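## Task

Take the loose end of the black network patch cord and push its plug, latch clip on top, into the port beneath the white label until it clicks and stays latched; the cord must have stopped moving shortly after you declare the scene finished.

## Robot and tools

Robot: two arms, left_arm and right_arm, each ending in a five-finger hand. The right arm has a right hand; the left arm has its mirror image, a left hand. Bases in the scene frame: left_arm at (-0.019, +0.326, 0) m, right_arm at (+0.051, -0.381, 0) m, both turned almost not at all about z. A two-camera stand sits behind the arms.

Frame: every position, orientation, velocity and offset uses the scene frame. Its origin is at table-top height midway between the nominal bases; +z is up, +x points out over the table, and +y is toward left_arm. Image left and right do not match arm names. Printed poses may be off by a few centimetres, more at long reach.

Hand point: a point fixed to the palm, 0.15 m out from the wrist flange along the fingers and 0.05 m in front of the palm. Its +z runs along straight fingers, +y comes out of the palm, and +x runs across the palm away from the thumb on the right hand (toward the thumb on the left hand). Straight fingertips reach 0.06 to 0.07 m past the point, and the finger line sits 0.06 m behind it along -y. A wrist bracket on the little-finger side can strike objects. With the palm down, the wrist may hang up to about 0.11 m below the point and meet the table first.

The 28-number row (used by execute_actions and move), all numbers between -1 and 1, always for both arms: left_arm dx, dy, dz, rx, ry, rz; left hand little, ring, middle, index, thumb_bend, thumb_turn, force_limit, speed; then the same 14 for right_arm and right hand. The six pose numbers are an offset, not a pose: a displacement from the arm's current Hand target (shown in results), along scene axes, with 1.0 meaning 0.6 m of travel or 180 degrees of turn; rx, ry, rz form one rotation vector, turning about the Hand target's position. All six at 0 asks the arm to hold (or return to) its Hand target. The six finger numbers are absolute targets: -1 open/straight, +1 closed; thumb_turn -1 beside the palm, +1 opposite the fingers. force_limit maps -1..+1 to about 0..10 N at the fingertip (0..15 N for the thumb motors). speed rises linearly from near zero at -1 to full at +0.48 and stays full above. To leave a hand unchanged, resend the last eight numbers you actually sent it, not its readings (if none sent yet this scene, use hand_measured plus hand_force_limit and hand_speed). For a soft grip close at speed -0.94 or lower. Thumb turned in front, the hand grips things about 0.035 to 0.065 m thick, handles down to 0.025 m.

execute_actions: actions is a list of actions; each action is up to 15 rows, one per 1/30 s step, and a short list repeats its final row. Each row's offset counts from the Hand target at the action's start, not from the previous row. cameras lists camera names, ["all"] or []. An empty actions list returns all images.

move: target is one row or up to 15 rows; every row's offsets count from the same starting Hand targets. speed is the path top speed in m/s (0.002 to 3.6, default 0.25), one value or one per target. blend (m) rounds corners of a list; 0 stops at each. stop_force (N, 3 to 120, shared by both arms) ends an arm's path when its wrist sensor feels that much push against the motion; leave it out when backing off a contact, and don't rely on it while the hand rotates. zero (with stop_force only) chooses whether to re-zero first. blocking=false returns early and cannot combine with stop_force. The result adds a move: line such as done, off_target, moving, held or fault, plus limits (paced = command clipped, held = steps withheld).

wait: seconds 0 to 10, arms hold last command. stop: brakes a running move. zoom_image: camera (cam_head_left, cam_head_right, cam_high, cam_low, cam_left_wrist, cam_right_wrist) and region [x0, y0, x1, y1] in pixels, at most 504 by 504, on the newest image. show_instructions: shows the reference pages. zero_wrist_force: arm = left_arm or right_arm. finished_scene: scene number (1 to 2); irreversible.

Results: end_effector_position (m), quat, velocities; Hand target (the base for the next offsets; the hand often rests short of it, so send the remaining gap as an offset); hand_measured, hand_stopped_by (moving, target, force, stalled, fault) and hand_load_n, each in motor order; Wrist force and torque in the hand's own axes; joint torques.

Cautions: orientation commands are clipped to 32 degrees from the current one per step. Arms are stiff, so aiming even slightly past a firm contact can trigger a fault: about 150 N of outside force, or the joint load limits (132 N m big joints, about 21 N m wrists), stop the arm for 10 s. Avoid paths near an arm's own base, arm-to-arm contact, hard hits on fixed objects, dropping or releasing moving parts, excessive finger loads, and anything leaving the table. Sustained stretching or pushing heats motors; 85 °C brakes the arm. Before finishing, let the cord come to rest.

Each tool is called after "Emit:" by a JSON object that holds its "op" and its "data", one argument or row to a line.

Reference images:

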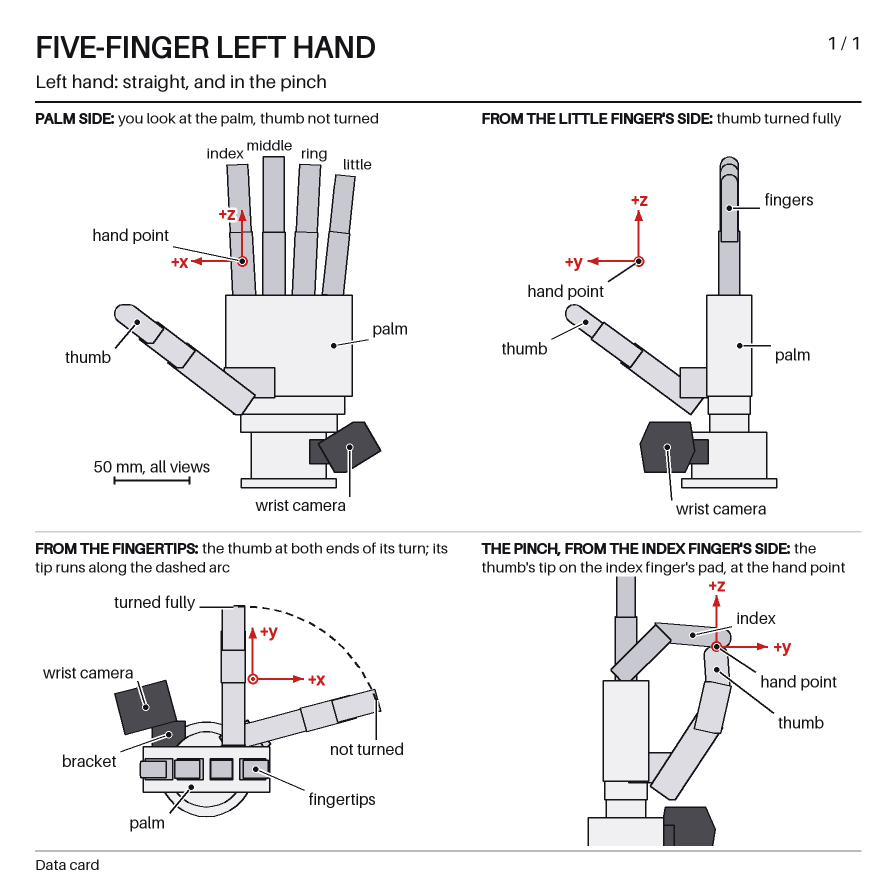

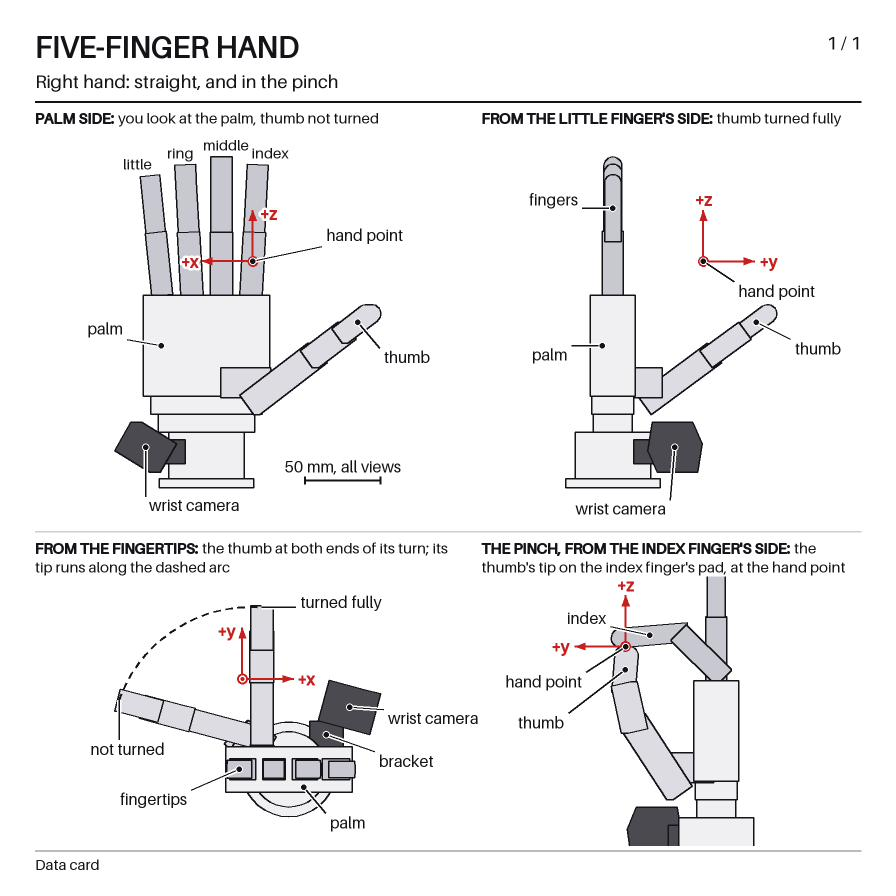

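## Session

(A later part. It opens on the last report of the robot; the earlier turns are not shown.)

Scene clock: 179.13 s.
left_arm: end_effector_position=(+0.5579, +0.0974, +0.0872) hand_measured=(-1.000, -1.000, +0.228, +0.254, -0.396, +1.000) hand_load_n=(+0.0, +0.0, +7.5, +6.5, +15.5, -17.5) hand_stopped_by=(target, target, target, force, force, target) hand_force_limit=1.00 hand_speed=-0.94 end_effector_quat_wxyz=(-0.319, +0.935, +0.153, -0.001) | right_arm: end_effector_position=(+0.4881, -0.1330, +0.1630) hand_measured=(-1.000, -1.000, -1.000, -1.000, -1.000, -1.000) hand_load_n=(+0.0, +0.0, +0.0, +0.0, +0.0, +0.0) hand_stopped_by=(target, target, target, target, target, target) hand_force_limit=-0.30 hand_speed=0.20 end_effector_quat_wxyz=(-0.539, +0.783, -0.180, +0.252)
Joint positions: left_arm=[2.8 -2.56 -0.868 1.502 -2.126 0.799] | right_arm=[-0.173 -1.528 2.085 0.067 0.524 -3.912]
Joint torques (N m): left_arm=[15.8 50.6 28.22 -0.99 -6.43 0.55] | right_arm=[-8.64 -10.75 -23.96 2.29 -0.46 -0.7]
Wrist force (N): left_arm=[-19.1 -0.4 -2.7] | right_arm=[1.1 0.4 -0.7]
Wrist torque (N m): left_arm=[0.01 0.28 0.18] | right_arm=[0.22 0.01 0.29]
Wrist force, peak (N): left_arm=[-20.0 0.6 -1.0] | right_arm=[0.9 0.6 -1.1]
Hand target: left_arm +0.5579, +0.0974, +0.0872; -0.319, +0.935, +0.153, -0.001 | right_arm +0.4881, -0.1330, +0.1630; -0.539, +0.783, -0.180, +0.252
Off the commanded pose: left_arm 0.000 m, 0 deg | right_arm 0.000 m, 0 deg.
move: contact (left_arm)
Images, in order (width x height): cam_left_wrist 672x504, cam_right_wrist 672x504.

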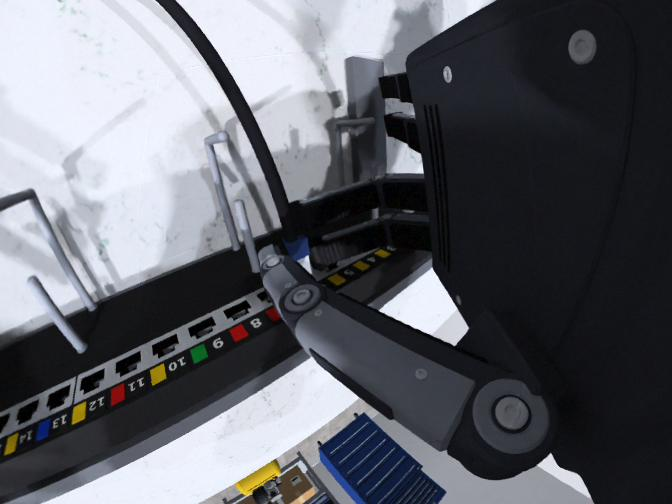

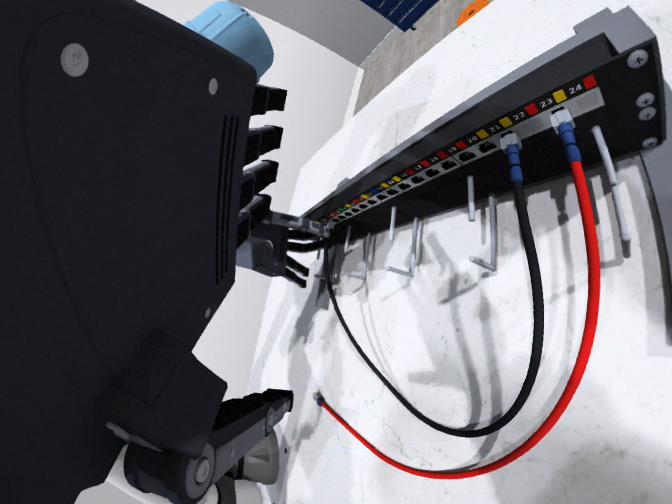

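Emit:
{"op": "move", "data": {
  "target": [0.0050, 0.0005, 0.0002, 0, 0, 0, -1, -1, 0.23, 0.30, -0.37, 1, 1.0, -0.94, 0, 0, 0, 0, 0, 0, -1, -1, -1, -1, -1, -1, -0.3, 0.2],
  "speed": 0.005,
  "stop_force": 21,
  "zero": false,
  "cameras": []
}}

Emit:
{"op": "move", "data": {
  "target": [-0.0022, -0.0004, 0, 0, 0, 0, -1, -1, 0.23, 0.30, -0.37, 1, 1.0, -0.94, 0, 0, 0, 0, 0, 0, -1, -1, -1, -1, -1, -1, -0.3, 0.2],
  "speed": 0.005,
  "cameras": ["cam_left_wrist","cam_right_wrist"]
}}

Emit:
{"op": "zoom_image", "data": {
  "camera": "cam_right_wrist",
  "region": [325, 220, 341, 236]
}}

Emit:
{"op": "zoom_image", "data": {
  "camera": "cam_left_wrist",
  "region": [294, 250, 326, 282]
}}

Scene clock: 180.70 s.
left_arm: end_effector_position=(+0.5587, +0.0975, +0.0872) hand_measured=(-1.000, -1.000, +0.228, +0.254, -0.396, +1.000) hand_load_n=(+0.0, +0.0, +8.0, +6.0, +15.5, -18.0) hand_stopped_by=(target, target, target, force, force, target) hand_force_limit=1.00 hand_speed=-0.94 end_effector_quat_wxyz=(-0.319, +0.935, +0.153, -0.001) | right_arm: end_effector_position=(+0.4881, -0.1330, +0.1630) hand_measured=(-1.000, -1.000, -1.000, -1.000, -1.000, -1.000) hand_load_n=(+0.0, +0.0, +0.0, +0.0, +0.0, +0.0) hand_stopped_by=(target, target, target, target, target, target) hand_force_limit=-0.30 hand_speed=0.20 end_effector_quat_wxyz=(-0.539, +0.783, -0.180, +0.252)
Joint positions: left_arm=[2.8 -2.562 -0.864 1.501 -2.126 0.799] | right_arm=[-0.173 -1.528 2.085 0.067 0.524 -3.912]
Joint torques (N m): left_arm=[-1.17 71.06 11.99 1.48 -4.63 -3.73] | right_arm=[-7.68 -9.87 -23.94 2.25 -0.55 -0.77]
Wrist force (N): left_arm=[-18.9 1.9 -0.9] | right_arm=[0.7 0.1 -0.7]
Wrist torque (N m): left_arm=[0.04 0.29 0.18] | right_arm=[0.15 0.04 0.27]
Wrist force, peak (N): left_arm=[-23.3 -0.4 -0.7] | right_arm=[1.2 0.3 -1.0]
Hand target: left_arm +0.5587, +0.0974, +0.0872; -0.319, +0.935, +0.153, -0.001 (not the last commanded pose) | right_arm +0.4881, -0.1330, +0.1630; -0.539, +0.783, -0.180, +0.252
Off the commanded pose: left_arm 0.002 m, 0 deg | right_arm 0.000 m, 0 deg.
move: contact (left_arm)
No camera images: "cameras" was empty.

Scene clock: 181.40 s.
left_arm: end_effector_position=(+0.5575, +0.0972, +0.0873) hand_measured=(-1.000, -1.000, +0.228, +0.254, -0.396, +1.000) hand_load_n=(+0.0, +0.0, +8.5, +6.5, +14.0, -16.5) hand_stopped_by=(target, target, target, force, force, target) hand_force_limit=1.00 hand_speed=-0.94 end_effector_quat_wxyz=(-0.319, +0.935, +0.153, -0.001) | right_arm: end_effector_position=(+0.4881, -0.1330, +0.1630) hand_measured=(-1.000, -1.000, -1.000, -1.000, -1.000, -1.000) hand_load_n=(+0.0, +0.0, +0.0, +0.0, +0.0, +0.0) hand_stopped_by=(target, target, target, target, target, target) hand_force_limit=-0.30 hand_speed=0.20 end_effector_quat_wxyz=(-0.539, +0.783, -0.180, +0.252)
Joint positions: left_arm=[2.799 -2.559 -0.87 1.503 -2.126 0.798] | right_arm=[-0.173 -1.528 2.085 0.067 0.524 -3.912]
Joint torques (N m): left_arm=[-8.47 67.64 9.74 1.35 0.74 -2.79] | right_arm=[-7.42 -10.11 -23.38 2.22 -0.73 -0.85]
Wrist force (N): left_arm=[-9.7 -4.5 -1.2] | right_arm=[1.0 0.3 -1.0]
Wrist torque (N m): left_arm=[-0.02 0.24 0.34] | right_arm=[0.21 0.02 0.29]
Wrist force, peak (N): left_arm=[-18.7 1.5 -1.4] | right_arm=[1.0 0.3 -1.0]
Hand target: left_arm +0.5574, +0.0972, +0.0872; -0.319, +0.935, +0.153, -0.001 | right_arm +0.4881, -0.1330, +0.1630; -0.539, +0.783, -0.180, +0.252
Off the commanded pose: left_arm 0.000 m, 0 deg | right_arm 0.000 m, 0 deg.
move: done
Images, in order (width x height): cam_left_wrist 672x504, cam_right_wrist 672x504.

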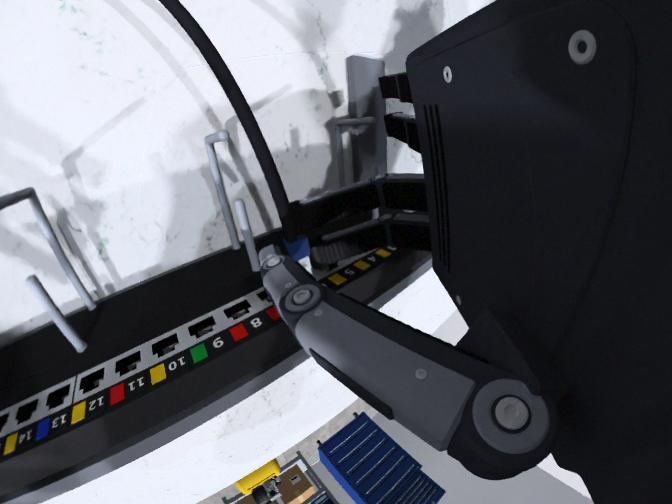

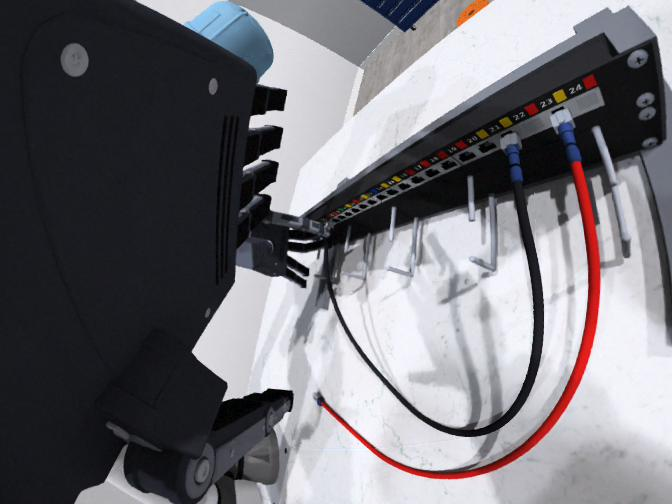

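Scaled by 31.500 from the camera's 672x504 image, which has a finer 960x720 frame.

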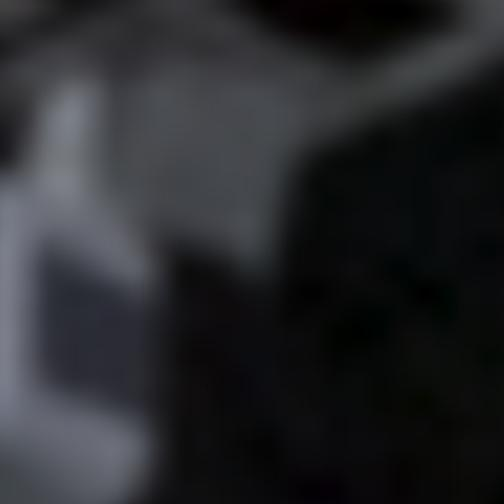

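Scaled by 15.750 from the camera's 672x504 image, which has a finer 960x720 frame.

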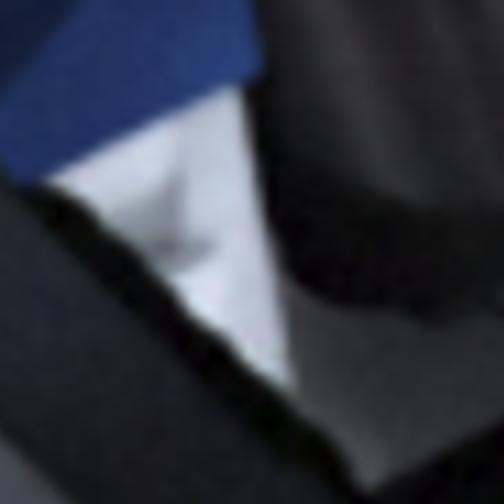

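Emit:
{"op": "move", "data": {
  "target": [-0.0020, -0.0003, 0, 0, 0, 0, -1, -1, 0.23, 0.30, -0.37, 1, 1.0, -0.94, 0, 0, 0, 0, 0, 0, -1, -1, -1, -1, -1, -1, -0.3, 0.2],
  "speed": 0.006
}}

Scene clock: 182.20 s.
left_arm: end_effector_position=(+0.5562, +0.0970, +0.0872) hand_measured=(-1.000, -1.000, +0.228, +0.254, -0.396, +1.000) hand_load_n=(+0.0, +0.0, +9.5, +7.5, +13.5, -14.5) hand_stopped_by=(target, target, target, force, force, target) hand_force_limit=1.00 hand_speed=-0.94 end_effector_quat_wxyz=(-0.319, +0.935, +0.153, -0.001) | right_arm: end_effector_position=(+0.4881, -0.1330, +0.1630) hand_measured=(-1.000, -1.000, -1.000, -1.000, -1.000, -1.000) hand_load_n=(+0.0, +0.0, -0.5, +0.0, +0.0, +0.0) hand_stopped_by=(target, target, target, target, target, target) hand_force_limit=-0.30 hand_speed=0.20 end_effector_quat_wxyz=(-0.539, +0.783, -0.180, +0.252)
Joint positions: left_arm=[2.798 -2.557 -0.875 1.505 -2.125 0.797] | right_arm=[-0.173 -1.528 2.085 0.067 0.524 -3.912]
Joint torques (N m): left_arm=[-11.27 65.43 9.81 0.66 1.72 -1.93] | right_arm=[-8.15 -10.06 -23.72 2.17 -0.76 -0.91]
Wrist force (N): left_arm=[-2.7 -8.5 -1.4] | right_arm=[0.7 0.0 -1.0]
Wrist torque (N m): left_arm=[-0.04 0.18 0.31] | right_arm=[0.18 0.06 0.26]
Wrist force, peak (N): left_arm=[-10.1 -4.2 -0.7] | right_arm=[1.0 0.1 -1.2]
Hand target: left_arm +0.5562, +0.0970, +0.0872; -0.319, +0.935, +0.153, -0.001 | right_arm +0.4881, -0.1330, +0.1630; -0.539, +0.783, -0.180, +0.252
Off the commanded pose: left_arm 0.000 m, 0 deg | right_arm 0.000 m, 0 deg.
move: done

Emit:
{"op": "move", "data": {
  "target": [-0.0001, 0.0010, 0.0008, 0, 0, 0, -1, -1, 0.23, 0.30, -0.37, 1, 1.0, -0.94, 0, 0, 0, 0, 0, 0, -1, -1, -1, -1, -1, -1, -0.3, 0.2],
  "speed": 0.006
}}

Scene clock: 182.97 s.
left_arm: end_effector_position=(+0.5561, +0.0976, +0.0877) hand_measured=(-1.000, -1.000, +0.228, +0.254, -0.396, +1.000) hand_load_n=(+0.0, +0.0, +8.0, +7.0, +14.5, -14.0) hand_stopped_by=(target, target, target, force, force, target) hand_force_limit=1.00 hand_speed=-0.94 end_effector_quat_wxyz=(-0.319, +0.935, +0.153, -0.001) | right_arm: end_effector_position=(+0.4881, -0.1330, +0.1630) hand_measured=(-1.000, -1.000, -1.000, -1.000, -1.000, -1.000) hand_load_n=(+0.0, +0.0, +0.0, +0.0, +0.0, -0.5) hand_stopped_by=(target, target, target, target, target, target) hand_force_limit=-0.30 hand_speed=0.20 end_effector_quat_wxyz=(-0.539, +0.783, -0.180, +0.252)
Joint positions: left_arm=[2.799 -2.555 -0.877 1.506 -2.126 0.798] | right_arm=[-0.173 -1.528 2.085 0.067 0.524 -3.912]
Joint torques (N m): left_arm=[9.09 69.19 6.33 -0.81 -2.6 2.15] | right_arm=[-7.51 -10.75 -23.23 2.04 -0.63 -0.92]
Wrist force (N): left_arm=[-1.4 0.6 -1.9] | right_arm=[0.9 0.2 -0.8]
Wrist torque (N m): left_arm=[0.02 0.20 0.13] | right_arm=[0.20 0.02 0.28]
Wrist force, peak (N): left_arm=[-2.4 -7.9 -1.7] | right_arm=[1.1 0.1 -1.0]
Hand target: left_arm +0.5561, +0.0976, +0.0877; -0.319, +0.935, +0.153, -0.001 | right_arm +0.4881, -0.1330, +0.1630; -0.539, +0.783, -0.180, +0.252
Off the commanded pose: left_arm 0.000 m, 0 deg | right_arm 0.000 m, 0 deg.
move: done

Emit:
{"op": "move", "data": {
  "target": [-0.0020, -0.0003, 0, 0, 0, 0, -1, -1, 0.23, 0.30, -0.37, 1, 1.0, -0.94, 0, 0, 0, 0, 0, 0, -1, -1, -1, -1, -1, -1, -0.3, 0.2],
  "speed": 0.006,
  "cameras": ["cam_left_wrist","cam_right_wrist"]
}}

Emit:
{"op": "zoom_image", "data": {
  "camera": "cam_right_wrist",
  "region": [325, 220, 341, 236]
}}

Emit:
{"op": "zoom_image", "data": {
  "camera": "cam_left_wrist",
  "region": [294, 250, 326, 282]
}}

Scene clock: 183.77 s.
left_arm: end_effector_position=(+0.5550, +0.0975, +0.0877) hand_measured=(-1.000, -1.000, +0.228, +0.254, -0.396, +1.000) hand_load_n=(+0.0, +0.0, +7.5, +5.5, +16.0, -6.5) hand_stopped_by=(target, target, target, force, force, target) hand_force_limit=1.00 hand_speed=-0.94 end_effector_quat_wxyz=(-0.319, +0.935, +0.153, -0.001) | right_arm: end_effector_position=(+0.4881, -0.1330, +0.1630) hand_measured=(-1.000, -1.000, -1.000, -1.000, -1.000, -1.000) hand_load_n=(+0.0, +0.0, +0.0, +0.0, +0.0, +0.0) hand_stopped_by=(target, target, target, target, target, target) hand_force_limit=-0.30 hand_speed=0.20 end_effector_quat_wxyz=(-0.539, +0.783, -0.180, +0.252)
Joint positions: left_arm=[2.798 -2.552 -0.882 1.508 -2.125 0.797] | right_arm=[-0.173 -1.528 2.085 0.067 0.524 -3.912]
Joint torques (N m): left_arm=[-9.95 67.6 5.86 -1.93 1.84 -1.87] | right_arm=[-7.03 -10.79 -24.54 2.06 -0.51 -0.77]
Wrist force (N): left_arm=[3.1 4.1 -1.4] | right_arm=[0.8 0.4 -0.8]
Wrist torque (N m): left_arm=[0.03 0.16 0.06] | right_arm=[0.22 0.03 0.27]
Wrist force, peak (N): left_arm=[3.3 3.6 -2.3] | right_arm=[0.7 0.1 -1.1]
Hand target: left_arm +0.5549, +0.0974, +0.0877; -0.319, +0.935, +0.153, -0.001 | right_arm +0.4881, -0.1330, +0.1630; -0.539, +0.783, -0.180, +0.252
Off the commanded pose: left_arm 0.000 m, 0 deg | right_arm 0.000 m, 0 deg.
move: done
Images, in order (width x height): cam_left_wrist 672x504, cam_right_wrist 672x504.

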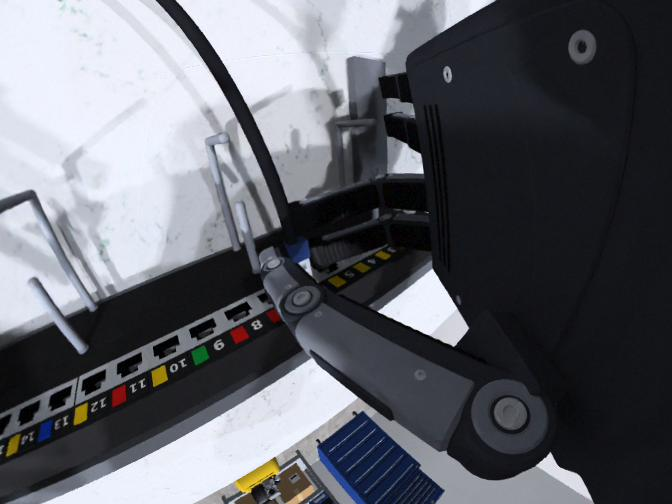

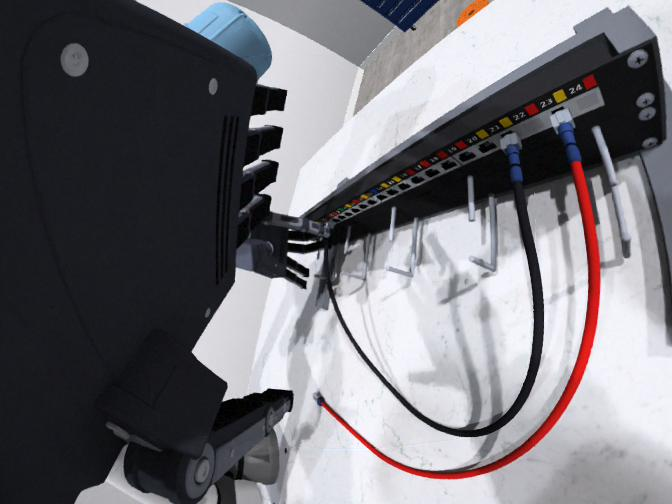

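Scaled by 31.500 from the camera's 672x504 image, which has a finer 960x720 frame.

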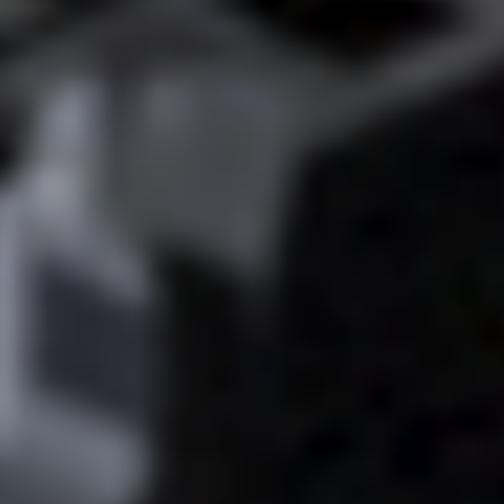

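Scaled by 15.750 from the camera's 672x504 image, which has a finer 960x720 frame.

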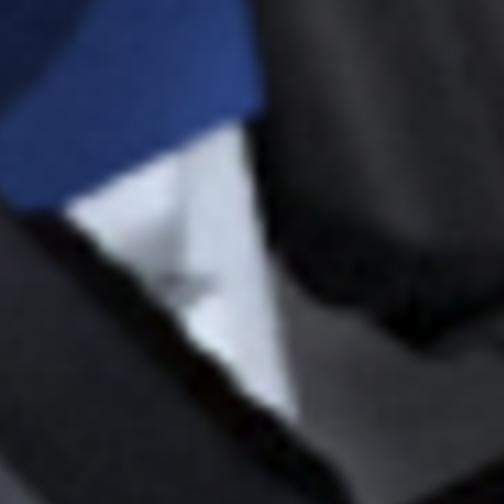

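Emit:
{"op": "move", "data": {
  "target": [-0.0013, -0.0001, 0, 0, 0, 0, -1, -1, 0.23, 0.30, -0.37, 1, 1.0, -0.94, 0, 0, 0, 0, 0, 0, -1, -1, -1, -1, -1, -1, -0.3, 0.2],
  "speed": 0.006,
  "cameras": ["cam_left_wrist","cam_right_wrist"]
}}

Emit:
{"op": "zoom_image", "data": {
  "camera": "cam_right_wrist",
  "region": [325, 220, 341, 236]
}}

Scene clock: 184.60 s.
left_arm: end_effector_position=(+0.5542, +0.0974, +0.0877) hand_measured=(-1.000, -1.000, +0.228, +0.254, -0.396, +1.000) hand_load_n=(-0.5, +0.0, +7.0, +5.0, +16.5, -4.0) hand_stopped_by=(target, target, target, force, force, target) hand_force_limit=1.00 hand_speed=-0.94 end_effector_quat_wxyz=(-0.319, +0.935, +0.153, -0.001) | right_arm: end_effector_position=(+0.4881, -0.1330, +0.1630) hand_measured=(-1.000, -1.000, -1.000, -1.000, -1.000, -1.000) hand_load_n=(+0.0, +0.0, +0.0, +0.0, +0.0, +0.0) hand_stopped_by=(target, target, target, target, target, target) hand_force_limit=-0.30 hand_speed=0.20 end_effector_quat_wxyz=(-0.539, +0.783, -0.180, +0.252)
Joint positions: left_arm=[2.798 -2.55 -0.886 1.51 -2.125 0.797] | right_arm=[-0.173 -1.528 2.085 0.067 0.524 -3.912]
Joint torques (N m): left_arm=[-9.64 68.2 5.63 -2.21 1.66 -1.94] | right_arm=[-6.57 -9.93 -25.13 2.23 -0.42 -1]
Wrist force (N): left_arm=[3.7 5.2 -2.1] | right_arm=[1.0 0.4 -0.7]
Wrist torque (N m): left_arm=[0.04 0.12 0.04] | right_arm=[0.20 0.00 0.29]
Wrist force, peak (N): left_arm=[4.1 4.7 -3.0] | right_arm=[1.0 0.3 -1.1]
Hand target: left_arm +0.5541, +0.0974, +0.0877; -0.319, +0.935, +0.153, -0.001 | right_arm +0.4881, -0.1330, +0.1630; -0.539, +0.783, -0.180, +0.252
Off the commanded pose: left_arm 0.000 m, 0 deg | right_arm 0.000 m, 0 deg.
move: done
Images, in order (width x height): cam_left_wrist 672x504, cam_right_wrist 672x504.

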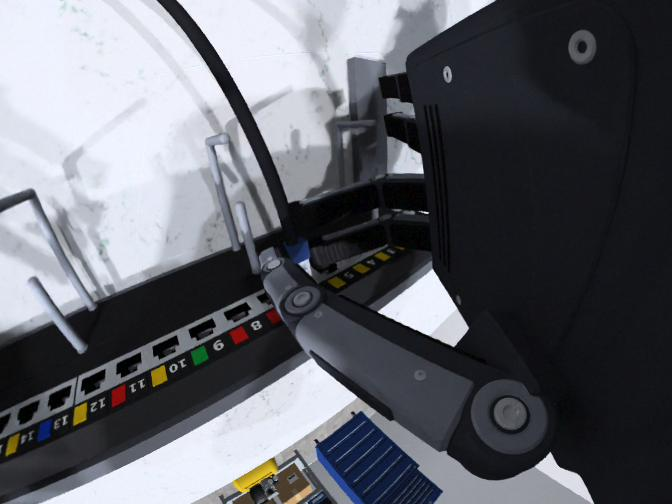

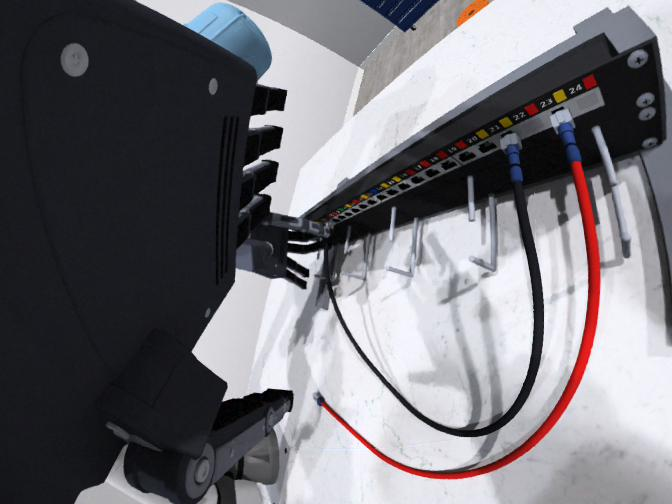

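Scaled by 31.500 from the camera's 672x504 image, which has a finer 960x720 frame.

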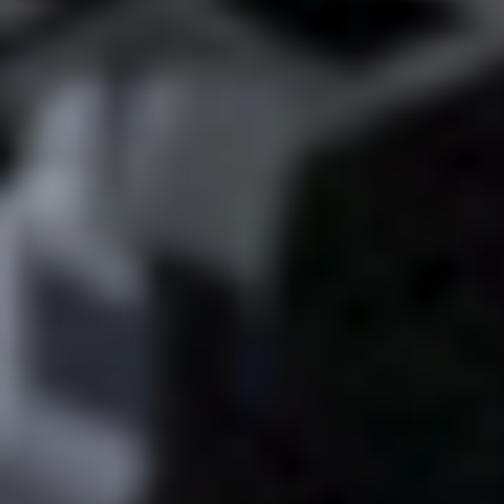

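Emit:
{"op": "move", "data": {
  "target": [0.0016, -0.0001, -0.0003, 0, 0, 0, -1, -1, 0.23, 0.30, -0.37, 1, 1.0, -0.94, 0, 0, 0, 0, 0, 0, -1, -1, -1, -1, -1, -1, -0.3, 0.2],
  "speed": 0.006
}}

Scene clock: 185.37 s.
left_arm: end_effector_position=(+0.5550, +0.0973, +0.0876) hand_measured=(-1.000, -1.000, +0.228, +0.254, -0.396, +1.000) hand_load_n=(+0.0, +0.0, +8.5, +6.0, +15.0, -5.5) hand_stopped_by=(target, target, target, force, force, target) hand_force_limit=1.00 hand_speed=-0.94 end_effector_quat_wxyz=(-0.319, +0.935, +0.153, -0.001) | right_arm: end_effector_position=(+0.4881, -0.1330, +0.1630) hand_measured=(-1.000, -1.000, -1.000, -1.000, -1.000, -1.000) hand_load_n=(+0.0, +0.0, +0.0, +0.0, +0.0, +0.0) hand_stopped_by=(target, target, target, target, target, target) hand_force_limit=-0.30 hand_speed=0.20 end_effector_quat_wxyz=(-0.539, +0.783, -0.180, +0.252)
Joint positions: left_arm=[2.798 -2.553 -0.882 1.508 -2.125 0.797] | right_arm=[-0.173 -1.528 2.085 0.067 0.524 -3.912]
Joint torques (N m): left_arm=[8.35 47.1 24.37 -3.16 -2.47 1.96] | right_arm=[-8 -9.97 -24.43 2.11 -0.66 -0.78]
Wrist force (N): left_arm=[-3.9 -4.5 0.4] | right_arm=[0.9 0.5 -0.7]
Wrist torque (N m): left_arm=[0.02 0.22 0.00] | right_arm=[0.22 0.01 0.29]
Wrist force, peak (N): left_arm=[4.3 4.8 -2.9] | right_arm=[0.9 0.1 -1.1]
Hand target: left_arm +0.5551, +0.0973, +0.0875; -0.319, +0.935, +0.153, -0.001 | right_arm +0.4881, -0.1330, +0.1630; -0.539, +0.783, -0.180, +0.252
Off the commanded pose: left_arm 0.000 m, 0 deg | right_arm 0.000 m, 0 deg.
move: done

Emit:
{"op": "move", "data": {
  "target": [-0.0007, 0.0002, 0.0001, 0, 0, 0, -1, -1, 0.23, 0.30, -0.37, 1, 1.0, -0.94, 0, 0, 0, 0, 0, 0, -1, -1, -1, -1, -1, -1, -0.3, 0.2],
  "speed": 0.006
}}

Emit:
{"op": "move", "data": {
  "target": [0, 0, 0, 0, 0, 0, -1, -1, 0.1, 0.16, -0.42, 1, 0.0, -0.85, 0, 0, 0, 0, 0, 0, -1, -1, -1, -1, -1, -1, -0.3, 0.2],
  "speed": 0.01,
  "cameras": ["cam_left_wrist","cam_right_wrist"]
}}

Scene clock: 186.17 s.
left_arm: end_effector_position=(+0.5547, +0.0975, +0.0876) hand_measured=(-1.000, -1.000, +0.228, +0.254, -0.396, +1.000) hand_load_n=(+0.0, +0.0, +7.5, +5.5, +16.0, -4.5) hand_stopped_by=(target, target, target, force, force, target) hand_force_limit=1.00 hand_speed=-0.94 end_effector_quat_wxyz=(-0.319, +0.935, +0.153, -0.001) | right_arm: end_effector_position=(+0.4881, -0.1330, +0.1630) hand_measured=(-1.000, -1.000, -1.000, -1.000, -1.000, -1.000) hand_load_n=(+0.0, +0.0, +0.0, +0.0, +0.0, +0.0) hand_stopped_by=(target, target, target, target, target, target) hand_force_limit=-0.30 hand_speed=0.20 end_effector_quat_wxyz=(-0.539, +0.783, -0.180, +0.252)
Joint positions: left_arm=[2.798 -2.552 -0.884 1.509 -2.125 0.797] | right_arm=[-0.173 -1.528 2.085 0.067 0.524 -3.912]
Joint torques (N m): left_arm=[4.67 66.8 7.29 -1.21 -1.72 0.03] | right_arm=[-7.82 -11.2 -24.28 2.02 -0.62 -0.86]
Wrist force (N): left_arm=[2.3 0.6 -1.6] | right_arm=[0.9 0.3 -0.9]
Wrist torque (N m): left_arm=[0.04 0.15 0.00] | right_arm=[0.20 0.03 0.28]
Wrist force, peak (N): left_arm=[-3.6 -5.4 -0.7] | right_arm=[1.0 0.4 -1.0]
Hand target: left_arm +0.5547, +0.0974, +0.0876; -0.319, +0.935, +0.153, -0.001 | right_arm +0.4881, -0.1330, +0.1630; -0.539, +0.783, -0.180, +0.252
Off the commanded pose: left_arm 0.000 m, 0 deg | right_arm 0.000 m, 0 deg.
move: done

Scene clock: 186.73 s.
left_arm: end_effector_position=(+0.5547, +0.0975, +0.0876) hand_measured=(-1.000, -1.000, +0.100, +0.160, -0.420, +1.000) hand_load_n=(+0.0, +0.0, +0.5, +0.0, +1.5, -2.0) hand_stopped_by=(target, target, target, target, target, target) hand_force_limit=0.00 hand_speed=-0.85 end_effector_quat_wxyz=(-0.319, +0.935, +0.153, -0.001) | right_arm: end_effector_position=(+0.4881, -0.1330, +0.1630) hand_measured=(-1.000, -1.000, -1.000, -1.000, -1.000, -1.000) hand_load_n=(+0.0, +0.0, +0.0, +0.0, +0.0, +0.0) hand_stopped_by=(target, target, target, target, target, target) hand_force_limit=-0.30 hand_speed=0.20 end_effector_quat_wxyz=(-0.539, +0.783, -0.180, +0.252)
Joint positions: left_arm=[2.798 -2.552 -0.884 1.509 -2.125 0.797] | right_arm=[-0.173 -1.528 2.085 0.067 0.524 -3.912]
Joint torques (N m): left_arm=[-1.21 68.44 9.84 -1.41 -0.56 -1.89] | right_arm=[-6.87 -11.33 -24.16 2.16 -0.63 -1.1]
Wrist force (N): left_arm=[-2.0 1.6 -0.1] | right_arm=[1.1 0.4 -0.9]
Wrist torque (N m): left_arm=[0.04 0.11 -0.10] | right_arm=[0.23 0.00 0.29]
Wrist force, peak (N): left_arm=[-3.0 3.1 0.0] | right_arm=[1.0 0.4 -1.0]
Hand target: left_arm +0.5547, +0.0974, +0.0876; -0.319, +0.935, +0.153, -0.001 | right_arm +0.4881, -0.1330, +0.1630; -0.539, +0.783, -0.180, +0.252
Off the commanded pose: left_arm 0.000 m, 0 deg | right_arm 0.000 m, 0 deg.
move: done
Images, in order (width x height): cam_left_wrist 672x504, cam_right_wrist 672x504.

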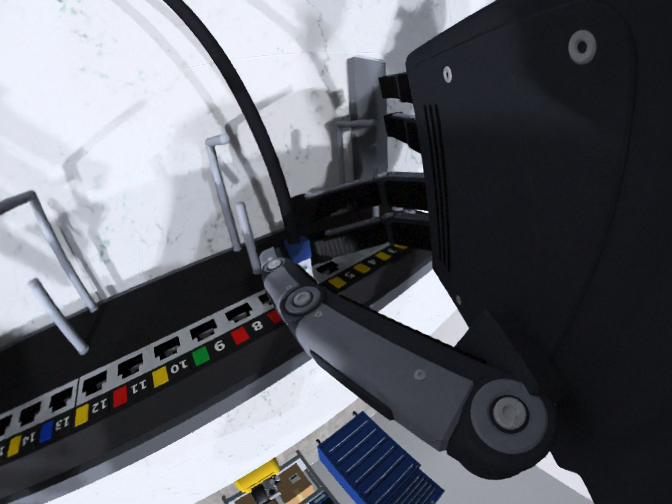

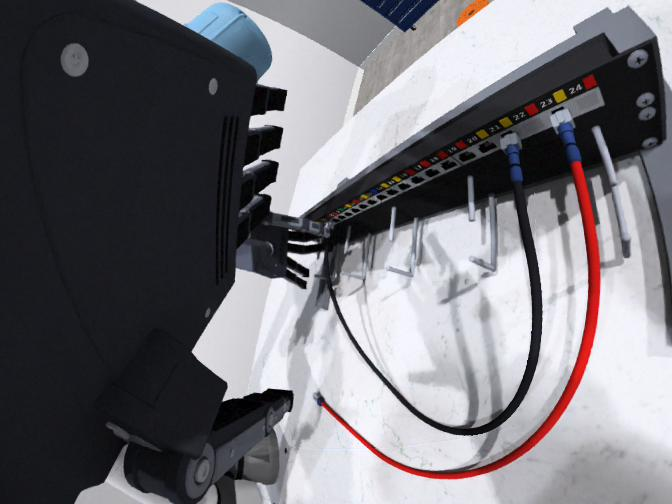

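Emit:
{"op": "move", "data": {
  "target": [0, 0, 0, 0, 0, 0, -1, -1, 0.0, 0.10, -0.7, 1, 0.0, -0.6, 0, 0, 0, 0, 0, 0, -1, -1, -1, -1, -1, -1, -0.3, 0.2],
  "speed": 0.01
}}

Emit:
{"op": "move", "data": {
  "target": [0, 0, 0, 0, 0, 0, -1, -1, 0.0, 0.05, -1, 1, 0.0, -0.6, 0, 0, 0, 0, 0, 0, -1, -1, -1, -1, -1, -1, -0.3, 0.2],
  "speed": 0.01,
  "cameras": ["cam_left_wrist","cam_right_wrist"]
}}

Emit:
{"op": "zoom_image", "data": {
  "camera": "cam_left_wrist",
  "region": [230, 190, 350, 310]
}}

Scene clock: 193.27 s.
left_arm: end_effector_position=(+0.5547, +0.0974, +0.0876) hand_measured=(-1.000, -1.000, +0.000, +0.100, -0.700, +1.000) hand_load_n=(+0.0, +0.0, +0.0, +0.0, +0.0, +0.0) hand_stopped_by=(target, target, target, target, target, target) hand_force_limit=0.00 hand_speed=-0.60 end_effector_quat_wxyz=(-0.319, +0.935, +0.153, -0.001) | right_arm: end_effector_position=(+0.4881, -0.1330, +0.1630) hand_measured=(-1.000, -1.000, -1.000, -1.000, -1.000, -1.000) hand_load_n=(+0.0, +0.0, +0.0, +0.0, +0.0, -0.5) hand_stopped_by=(target, target, target, target, target, target) hand_force_limit=-0.30 hand_speed=0.20 end_effector_quat_wxyz=(-0.539, +0.783, -0.180, +0.252)
Joint positions: left_arm=[2.798 -2.552 -0.884 1.509 -2.125 0.797] | right_arm=[-0.173 -1.528 2.085 0.067 0.524 -3.912]
Joint torques (N m): left_arm=[-8.94 68.87 16.52 -1.47 1.06 -1.2] | right_arm=[-7.33 -10.15 -23.74 2.17 -0.52 -0.78]
Wrist force (N): left_arm=[-0.5 0.8 0.8] | right_arm=[0.8 0.2 -0.8]
Wrist torque (N m): left_arm=[0.07 0.12 -0.11] | right_arm=[0.19 0.04 0.27]
Wrist force, peak (N): left_arm=[-2.3 2.0 0.5] | right_arm=[1.1 0.4 -1.1]
Hand target: left_arm +0.5547, +0.0974, +0.0876; -0.319, +0.935, +0.153, -0.001 | right_arm +0.4881, -0.1330, +0.1630; -0.539, +0.783, -0.180, +0.252
Off the commanded pose: left_arm 0.000 m, 0 deg | right_arm 0.000 m, 0 deg.
move: done

Scene clock: 194.07 s.
left_arm: end_effector_position=(+0.5547, +0.0974, +0.0876) hand_measured=(-1.000, -1.000, +0.000, +0.050, -1.000, +1.000) hand_load_n=(+0.0, +0.0, +0.0, +0.0, +0.0, +0.0) hand_stopped_by=(target, target, target, target, target, target) hand_force_limit=0.00 hand_speed=-0.60 end_effector_quat_wxyz=(-0.319, +0.935, +0.153, -0.001) | right_arm: end_effector_position=(+0.4881, -0.1330, +0.1630) hand_measured=(-1.000, -1.000, -1.000, -1.000, -1.000, -1.000) hand_load_n=(+0.0, +0.0, +0.0, +0.0, +0.0, +0.0) hand_stopped_by=(target, target, target, target, target, target) hand_force_limit=-0.30 hand_speed=0.20 end_effector_quat_wxyz=(-0.539, +0.783, -0.180, +0.252)
Joint positions: left_arm=[2.798 -2.552 -0.884 1.509 -2.125 0.797] | right_arm=[-0.173 -1.528 2.085 0.067 0.524 -3.912]
Joint torques (N m): left_arm=[-8.06 67.21 17.33 -1.41 1.13 -0.33] | right_arm=[-7.35 -10 -24.46 1.98 -0.63 -0.72]
Wrist force (N): left_arm=[-0.3 0.7 0.9] | right_arm=[0.9 0.5 -0.6]
Wrist torque (N m): left_arm=[0.04 0.08 -0.09] | right_arm=[0.21 0.02 0.28]
Wrist force, peak (N): left_arm=[-0.4 0.9 0.9] | right_arm=[1.2 0.6 -0.9]
Hand target: left_arm +0.5547, +0.0974, +0.0876; -0.319, +0.935, +0.153, -0.001 | right_arm +0.4881, -0.1330, +0.1630; -0.539, +0.783, -0.180, +0.252
Off the commanded pose: left_arm 0.000 m, 0 deg | right_arm 0.000 m, 0 deg.
move: done
Images, in order (width x height): cam_left_wrist 672x504, cam_right_wrist 672x504.

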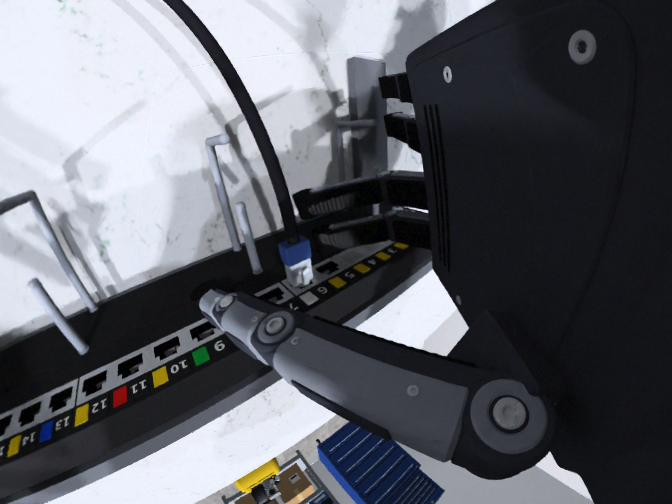

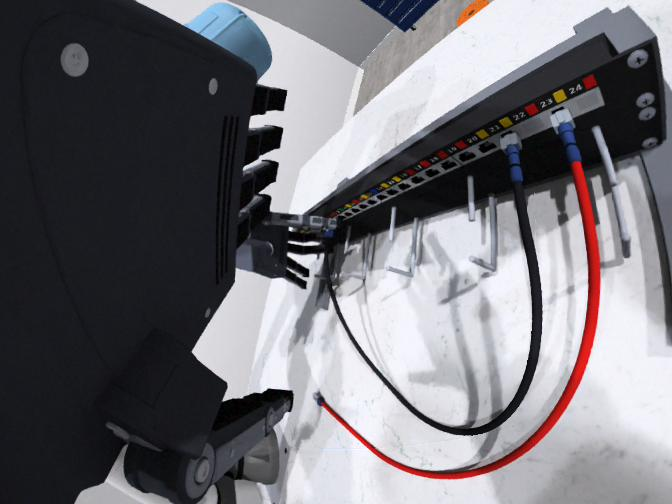

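Scaled by 4.200 from the camera's 672x504 image, which has a finer 960x720 frame.

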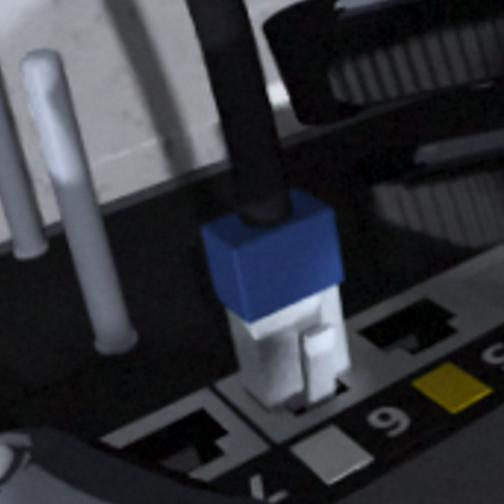

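Emit:
{"op": "move", "data": {
  "target": [
    [-0.0190, 0.0499, 0.0398, 0, 0, 0, -1, -1, 0.0, 0.05, -1, 1, 0.0, -0.6, 0, 0, 0, 0, 0, 0, -1, -1, -1, -1, -1, -1, -0.3, 0.2],
    [-0.0381, 0.0998, 0.0797, 0, 0, 0, -1, -1, 0.0, 0.05, -1, 1, 0.0, -0.6, 0, 0, 0, 0, 0, 0, -1, -1, -1, -1, -1, -1, -0.3, 0.2]
  ],
  "speed": 0.06,
  "stop_force": 6,
  "cameras": ["cam_left_wrist","cam_right_wrist"]
}}

Scene clock: 196.83 s.
left_arm: end_effector_position=(+0.5318, +0.1573, +0.1354) hand_measured=(-1.000, -1.000, +0.000, +0.050, -1.000, +1.000) hand_load_n=(+0.0, -0.5, +0.0, +0.0, +0.0, +0.0) hand_stopped_by=(target, target, target, target, target, target) hand_force_limit=0.00 hand_speed=-0.60 end_effector_quat_wxyz=(-0.319, +0.935, +0.153, -0.001) | right_arm: end_effector_position=(+0.4881, -0.1330, +0.1630) hand_measured=(-1.000, -1.000, -1.000, -1.000, -1.000, -1.000) hand_load_n=(+0.0, +0.0, +0.0, -0.5, +0.0, -0.5) hand_stopped_by=(target, target, target, target, target, target) hand_force_limit=-0.30 hand_speed=0.20 end_effector_quat_wxyz=(-0.539, +0.783, -0.180, +0.252)
Joint positions: left_arm=[2.88 -2.374 -1.078 1.575 -2.152 0.889] | right_arm=[-0.173 -1.528 2.085 0.067 0.524 -3.912]
Joint torques (N m): left_arm=[7.87 63.4 8 -0.69 -2.89 1.94] | right_arm=[-7.28 -10 -23.43 2.11 -0.31 -0.56]
Wrist force (N): left_arm=[-0.2 1.0 0.8] | right_arm=[0.7 0.0 -0.5]
Wrist torque (N m): left_arm=[0.10 0.09 -0.12] | right_arm=[0.12 0.04 0.25]
Wrist force, peak (N): left_arm=[-0.6 0.9 0.9] | right_arm=[1.0 0.5 -1.0]
Hand target: left_arm +0.5318, +0.1573, +0.1354; -0.319, +0.935, +0.153, -0.001 | right_arm +0.4881, -0.1330, +0.1630; -0.539, +0.783, -0.180, +0.252
Off the commanded pose: left_arm 0.000 m, 0 deg | right_arm 0.000 m, 0 deg.
move: done
Images, in order (width x height): cam_left_wrist 672x504, cam_right_wrist 672x504.

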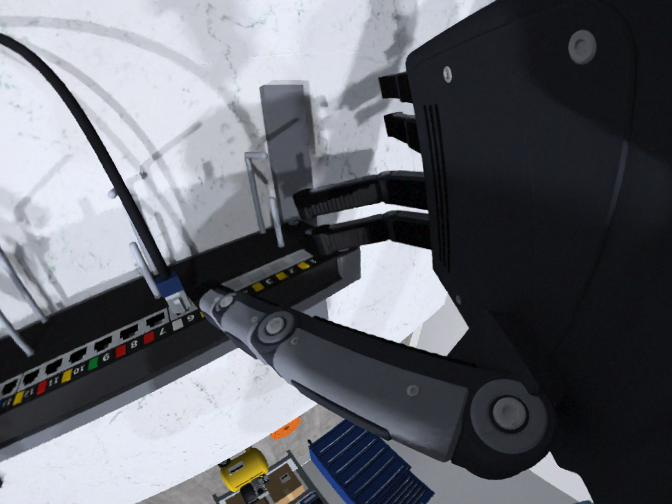

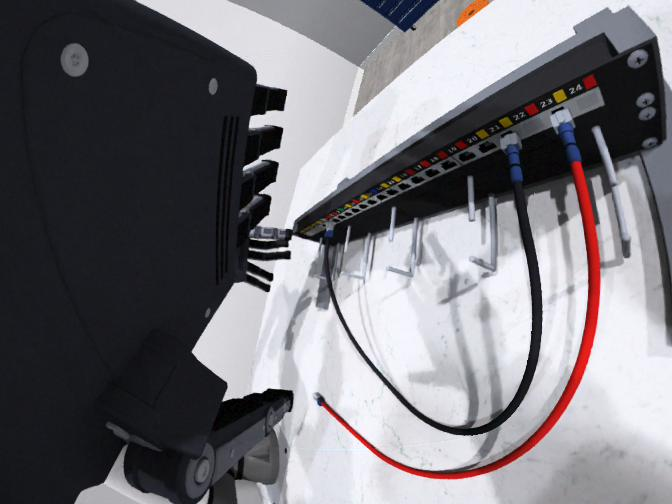

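Clear. Check the plug and let the cord settle.

Emit:
{"op": "move", "data": {
  "target": [-0.05, 0.03, 0.06, 0, 0, 0, -1, -1, 0.0, 0.05, -1, 1, 0.0, -0.6, 0, 0, 0, 0, 0, 0, -1, -1, -1, -1, -1, -1, -0.3, 0.2],
  "speed": 0.1,
  "cameras": ["cam_left_wrist","cam_right_wrist","cam_head_left"]
}}

Emit:
{"op": "zoom_image", "data": {
  "camera": "cam_right_wrist",
  "region": [310, 200, 350, 240]
}}

Emit:
{"op": "zoom_image", "data": {
  "camera": "cam_left_wrist",
  "region": [100, 200, 260, 340]
}}

Scene clock: 198.03 s.
left_arm: end_effector_position=(+0.5019, +0.1753, +0.1713) hand_measured=(-1.000, -1.000, +0.000, +0.050, -1.000, +1.000) hand_load_n=(+0.0, +0.0, -0.5, +0.0, +0.0, +0.0) hand_stopped_by=(target, target, target, target, target, target) hand_force_limit=0.00 hand_speed=-0.60 end_effector_quat_wxyz=(-0.319, +0.935, +0.153, -0.001) | right_arm: end_effector_position=(+0.4881, -0.1330, +0.1630) hand_measured=(-1.000, -1.000, -1.000, -1.000, -1.000, -1.000) hand_load_n=(+0.0, +0.0, +0.0, +0.0, +0.0, +0.0) hand_stopped_by=(target, target, target, target, target, target) hand_force_limit=-0.30 hand_speed=0.20 end_effector_quat_wxyz=(-0.539, +0.783, -0.180, +0.252)
Joint positions: left_arm=[2.898 -2.257 -1.186 1.577 -2.157 0.909] | right_arm=[-0.173 -1.528 2.085 0.067 0.524 -3.912]
Joint torques (N m): left_arm=[9.87 58.71 10.59 -2.75 -2.99 2.12] | right_arm=[-7.29 -10.66 -24.26 2 -0.25 -0.86]
Wrist force (N): left_arm=[-0.4 1.0 0.6] | right_arm=[0.7 0.4 -0.7]
Wrist torque (N m): left_arm=[0.10 0.10 -0.15] | right_arm=[0.21 0.04 0.27]
Wrist force, peak (N): left_arm=[0.0 1.2 0.9] | right_arm=[1.0 0.6 -1.0]
Hand target: left_arm +0.5018, +0.1753, +0.1714; -0.319, +0.935, +0.153, -0.001 | right_arm +0.4881, -0.1330, +0.1630; -0.539, +0.783, -0.180, +0.252
Off the commanded pose: left_arm 0.000 m, 0 deg | right_arm 0.000 m, 0 deg.
move: done
Images, in order (width x height): cam_head_left 896x504, cam_left_wrist 672x504, cam_right_wrist 672x504.

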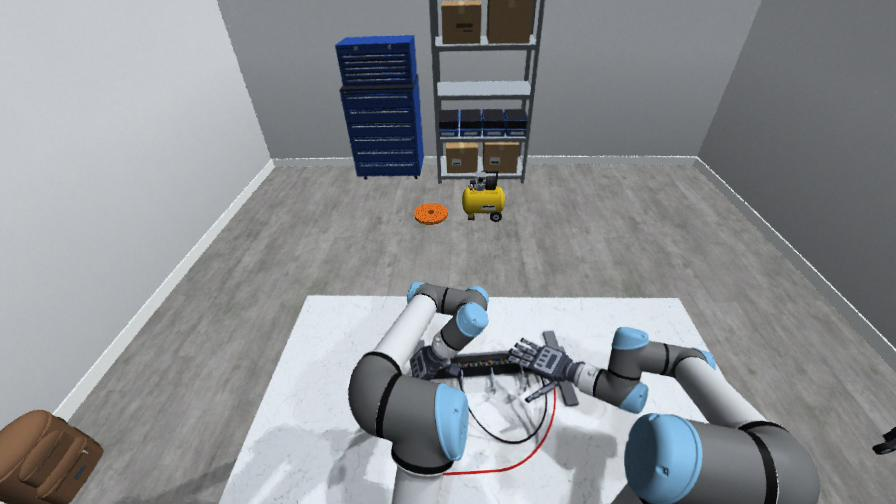

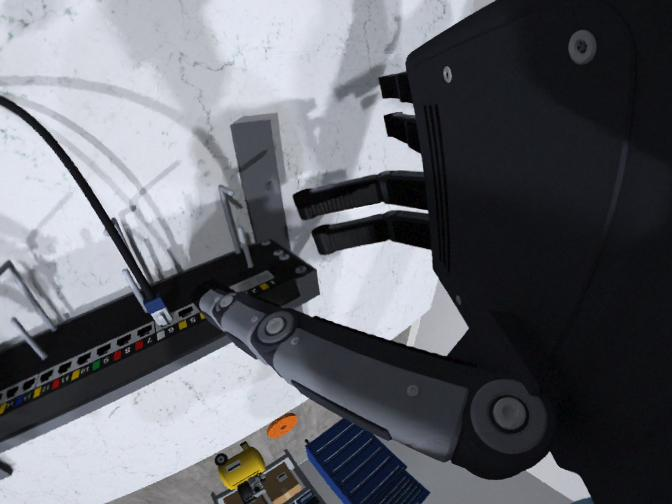

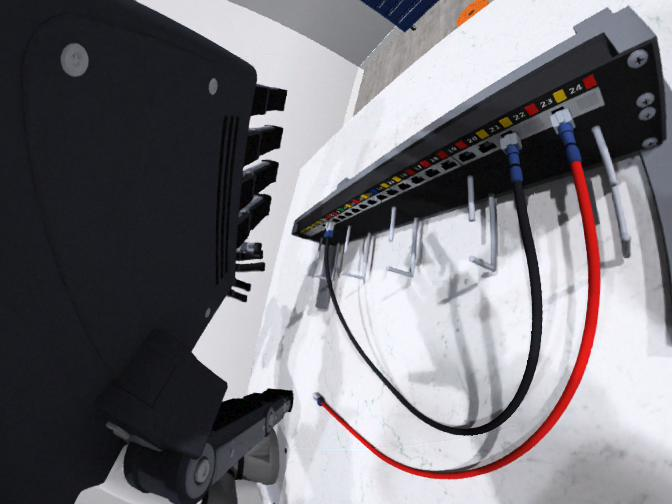

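Scaled by 12.600 from the camera's 672x504 image, which has a finer 960x720 frame.

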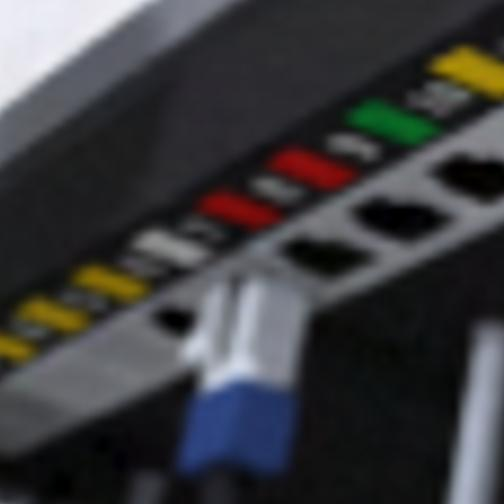

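Scaled by 3.150 from the camera's 672x504 image, which has a finer 960x720 frame.

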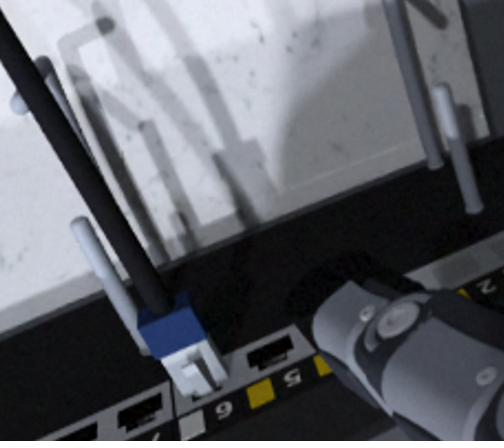

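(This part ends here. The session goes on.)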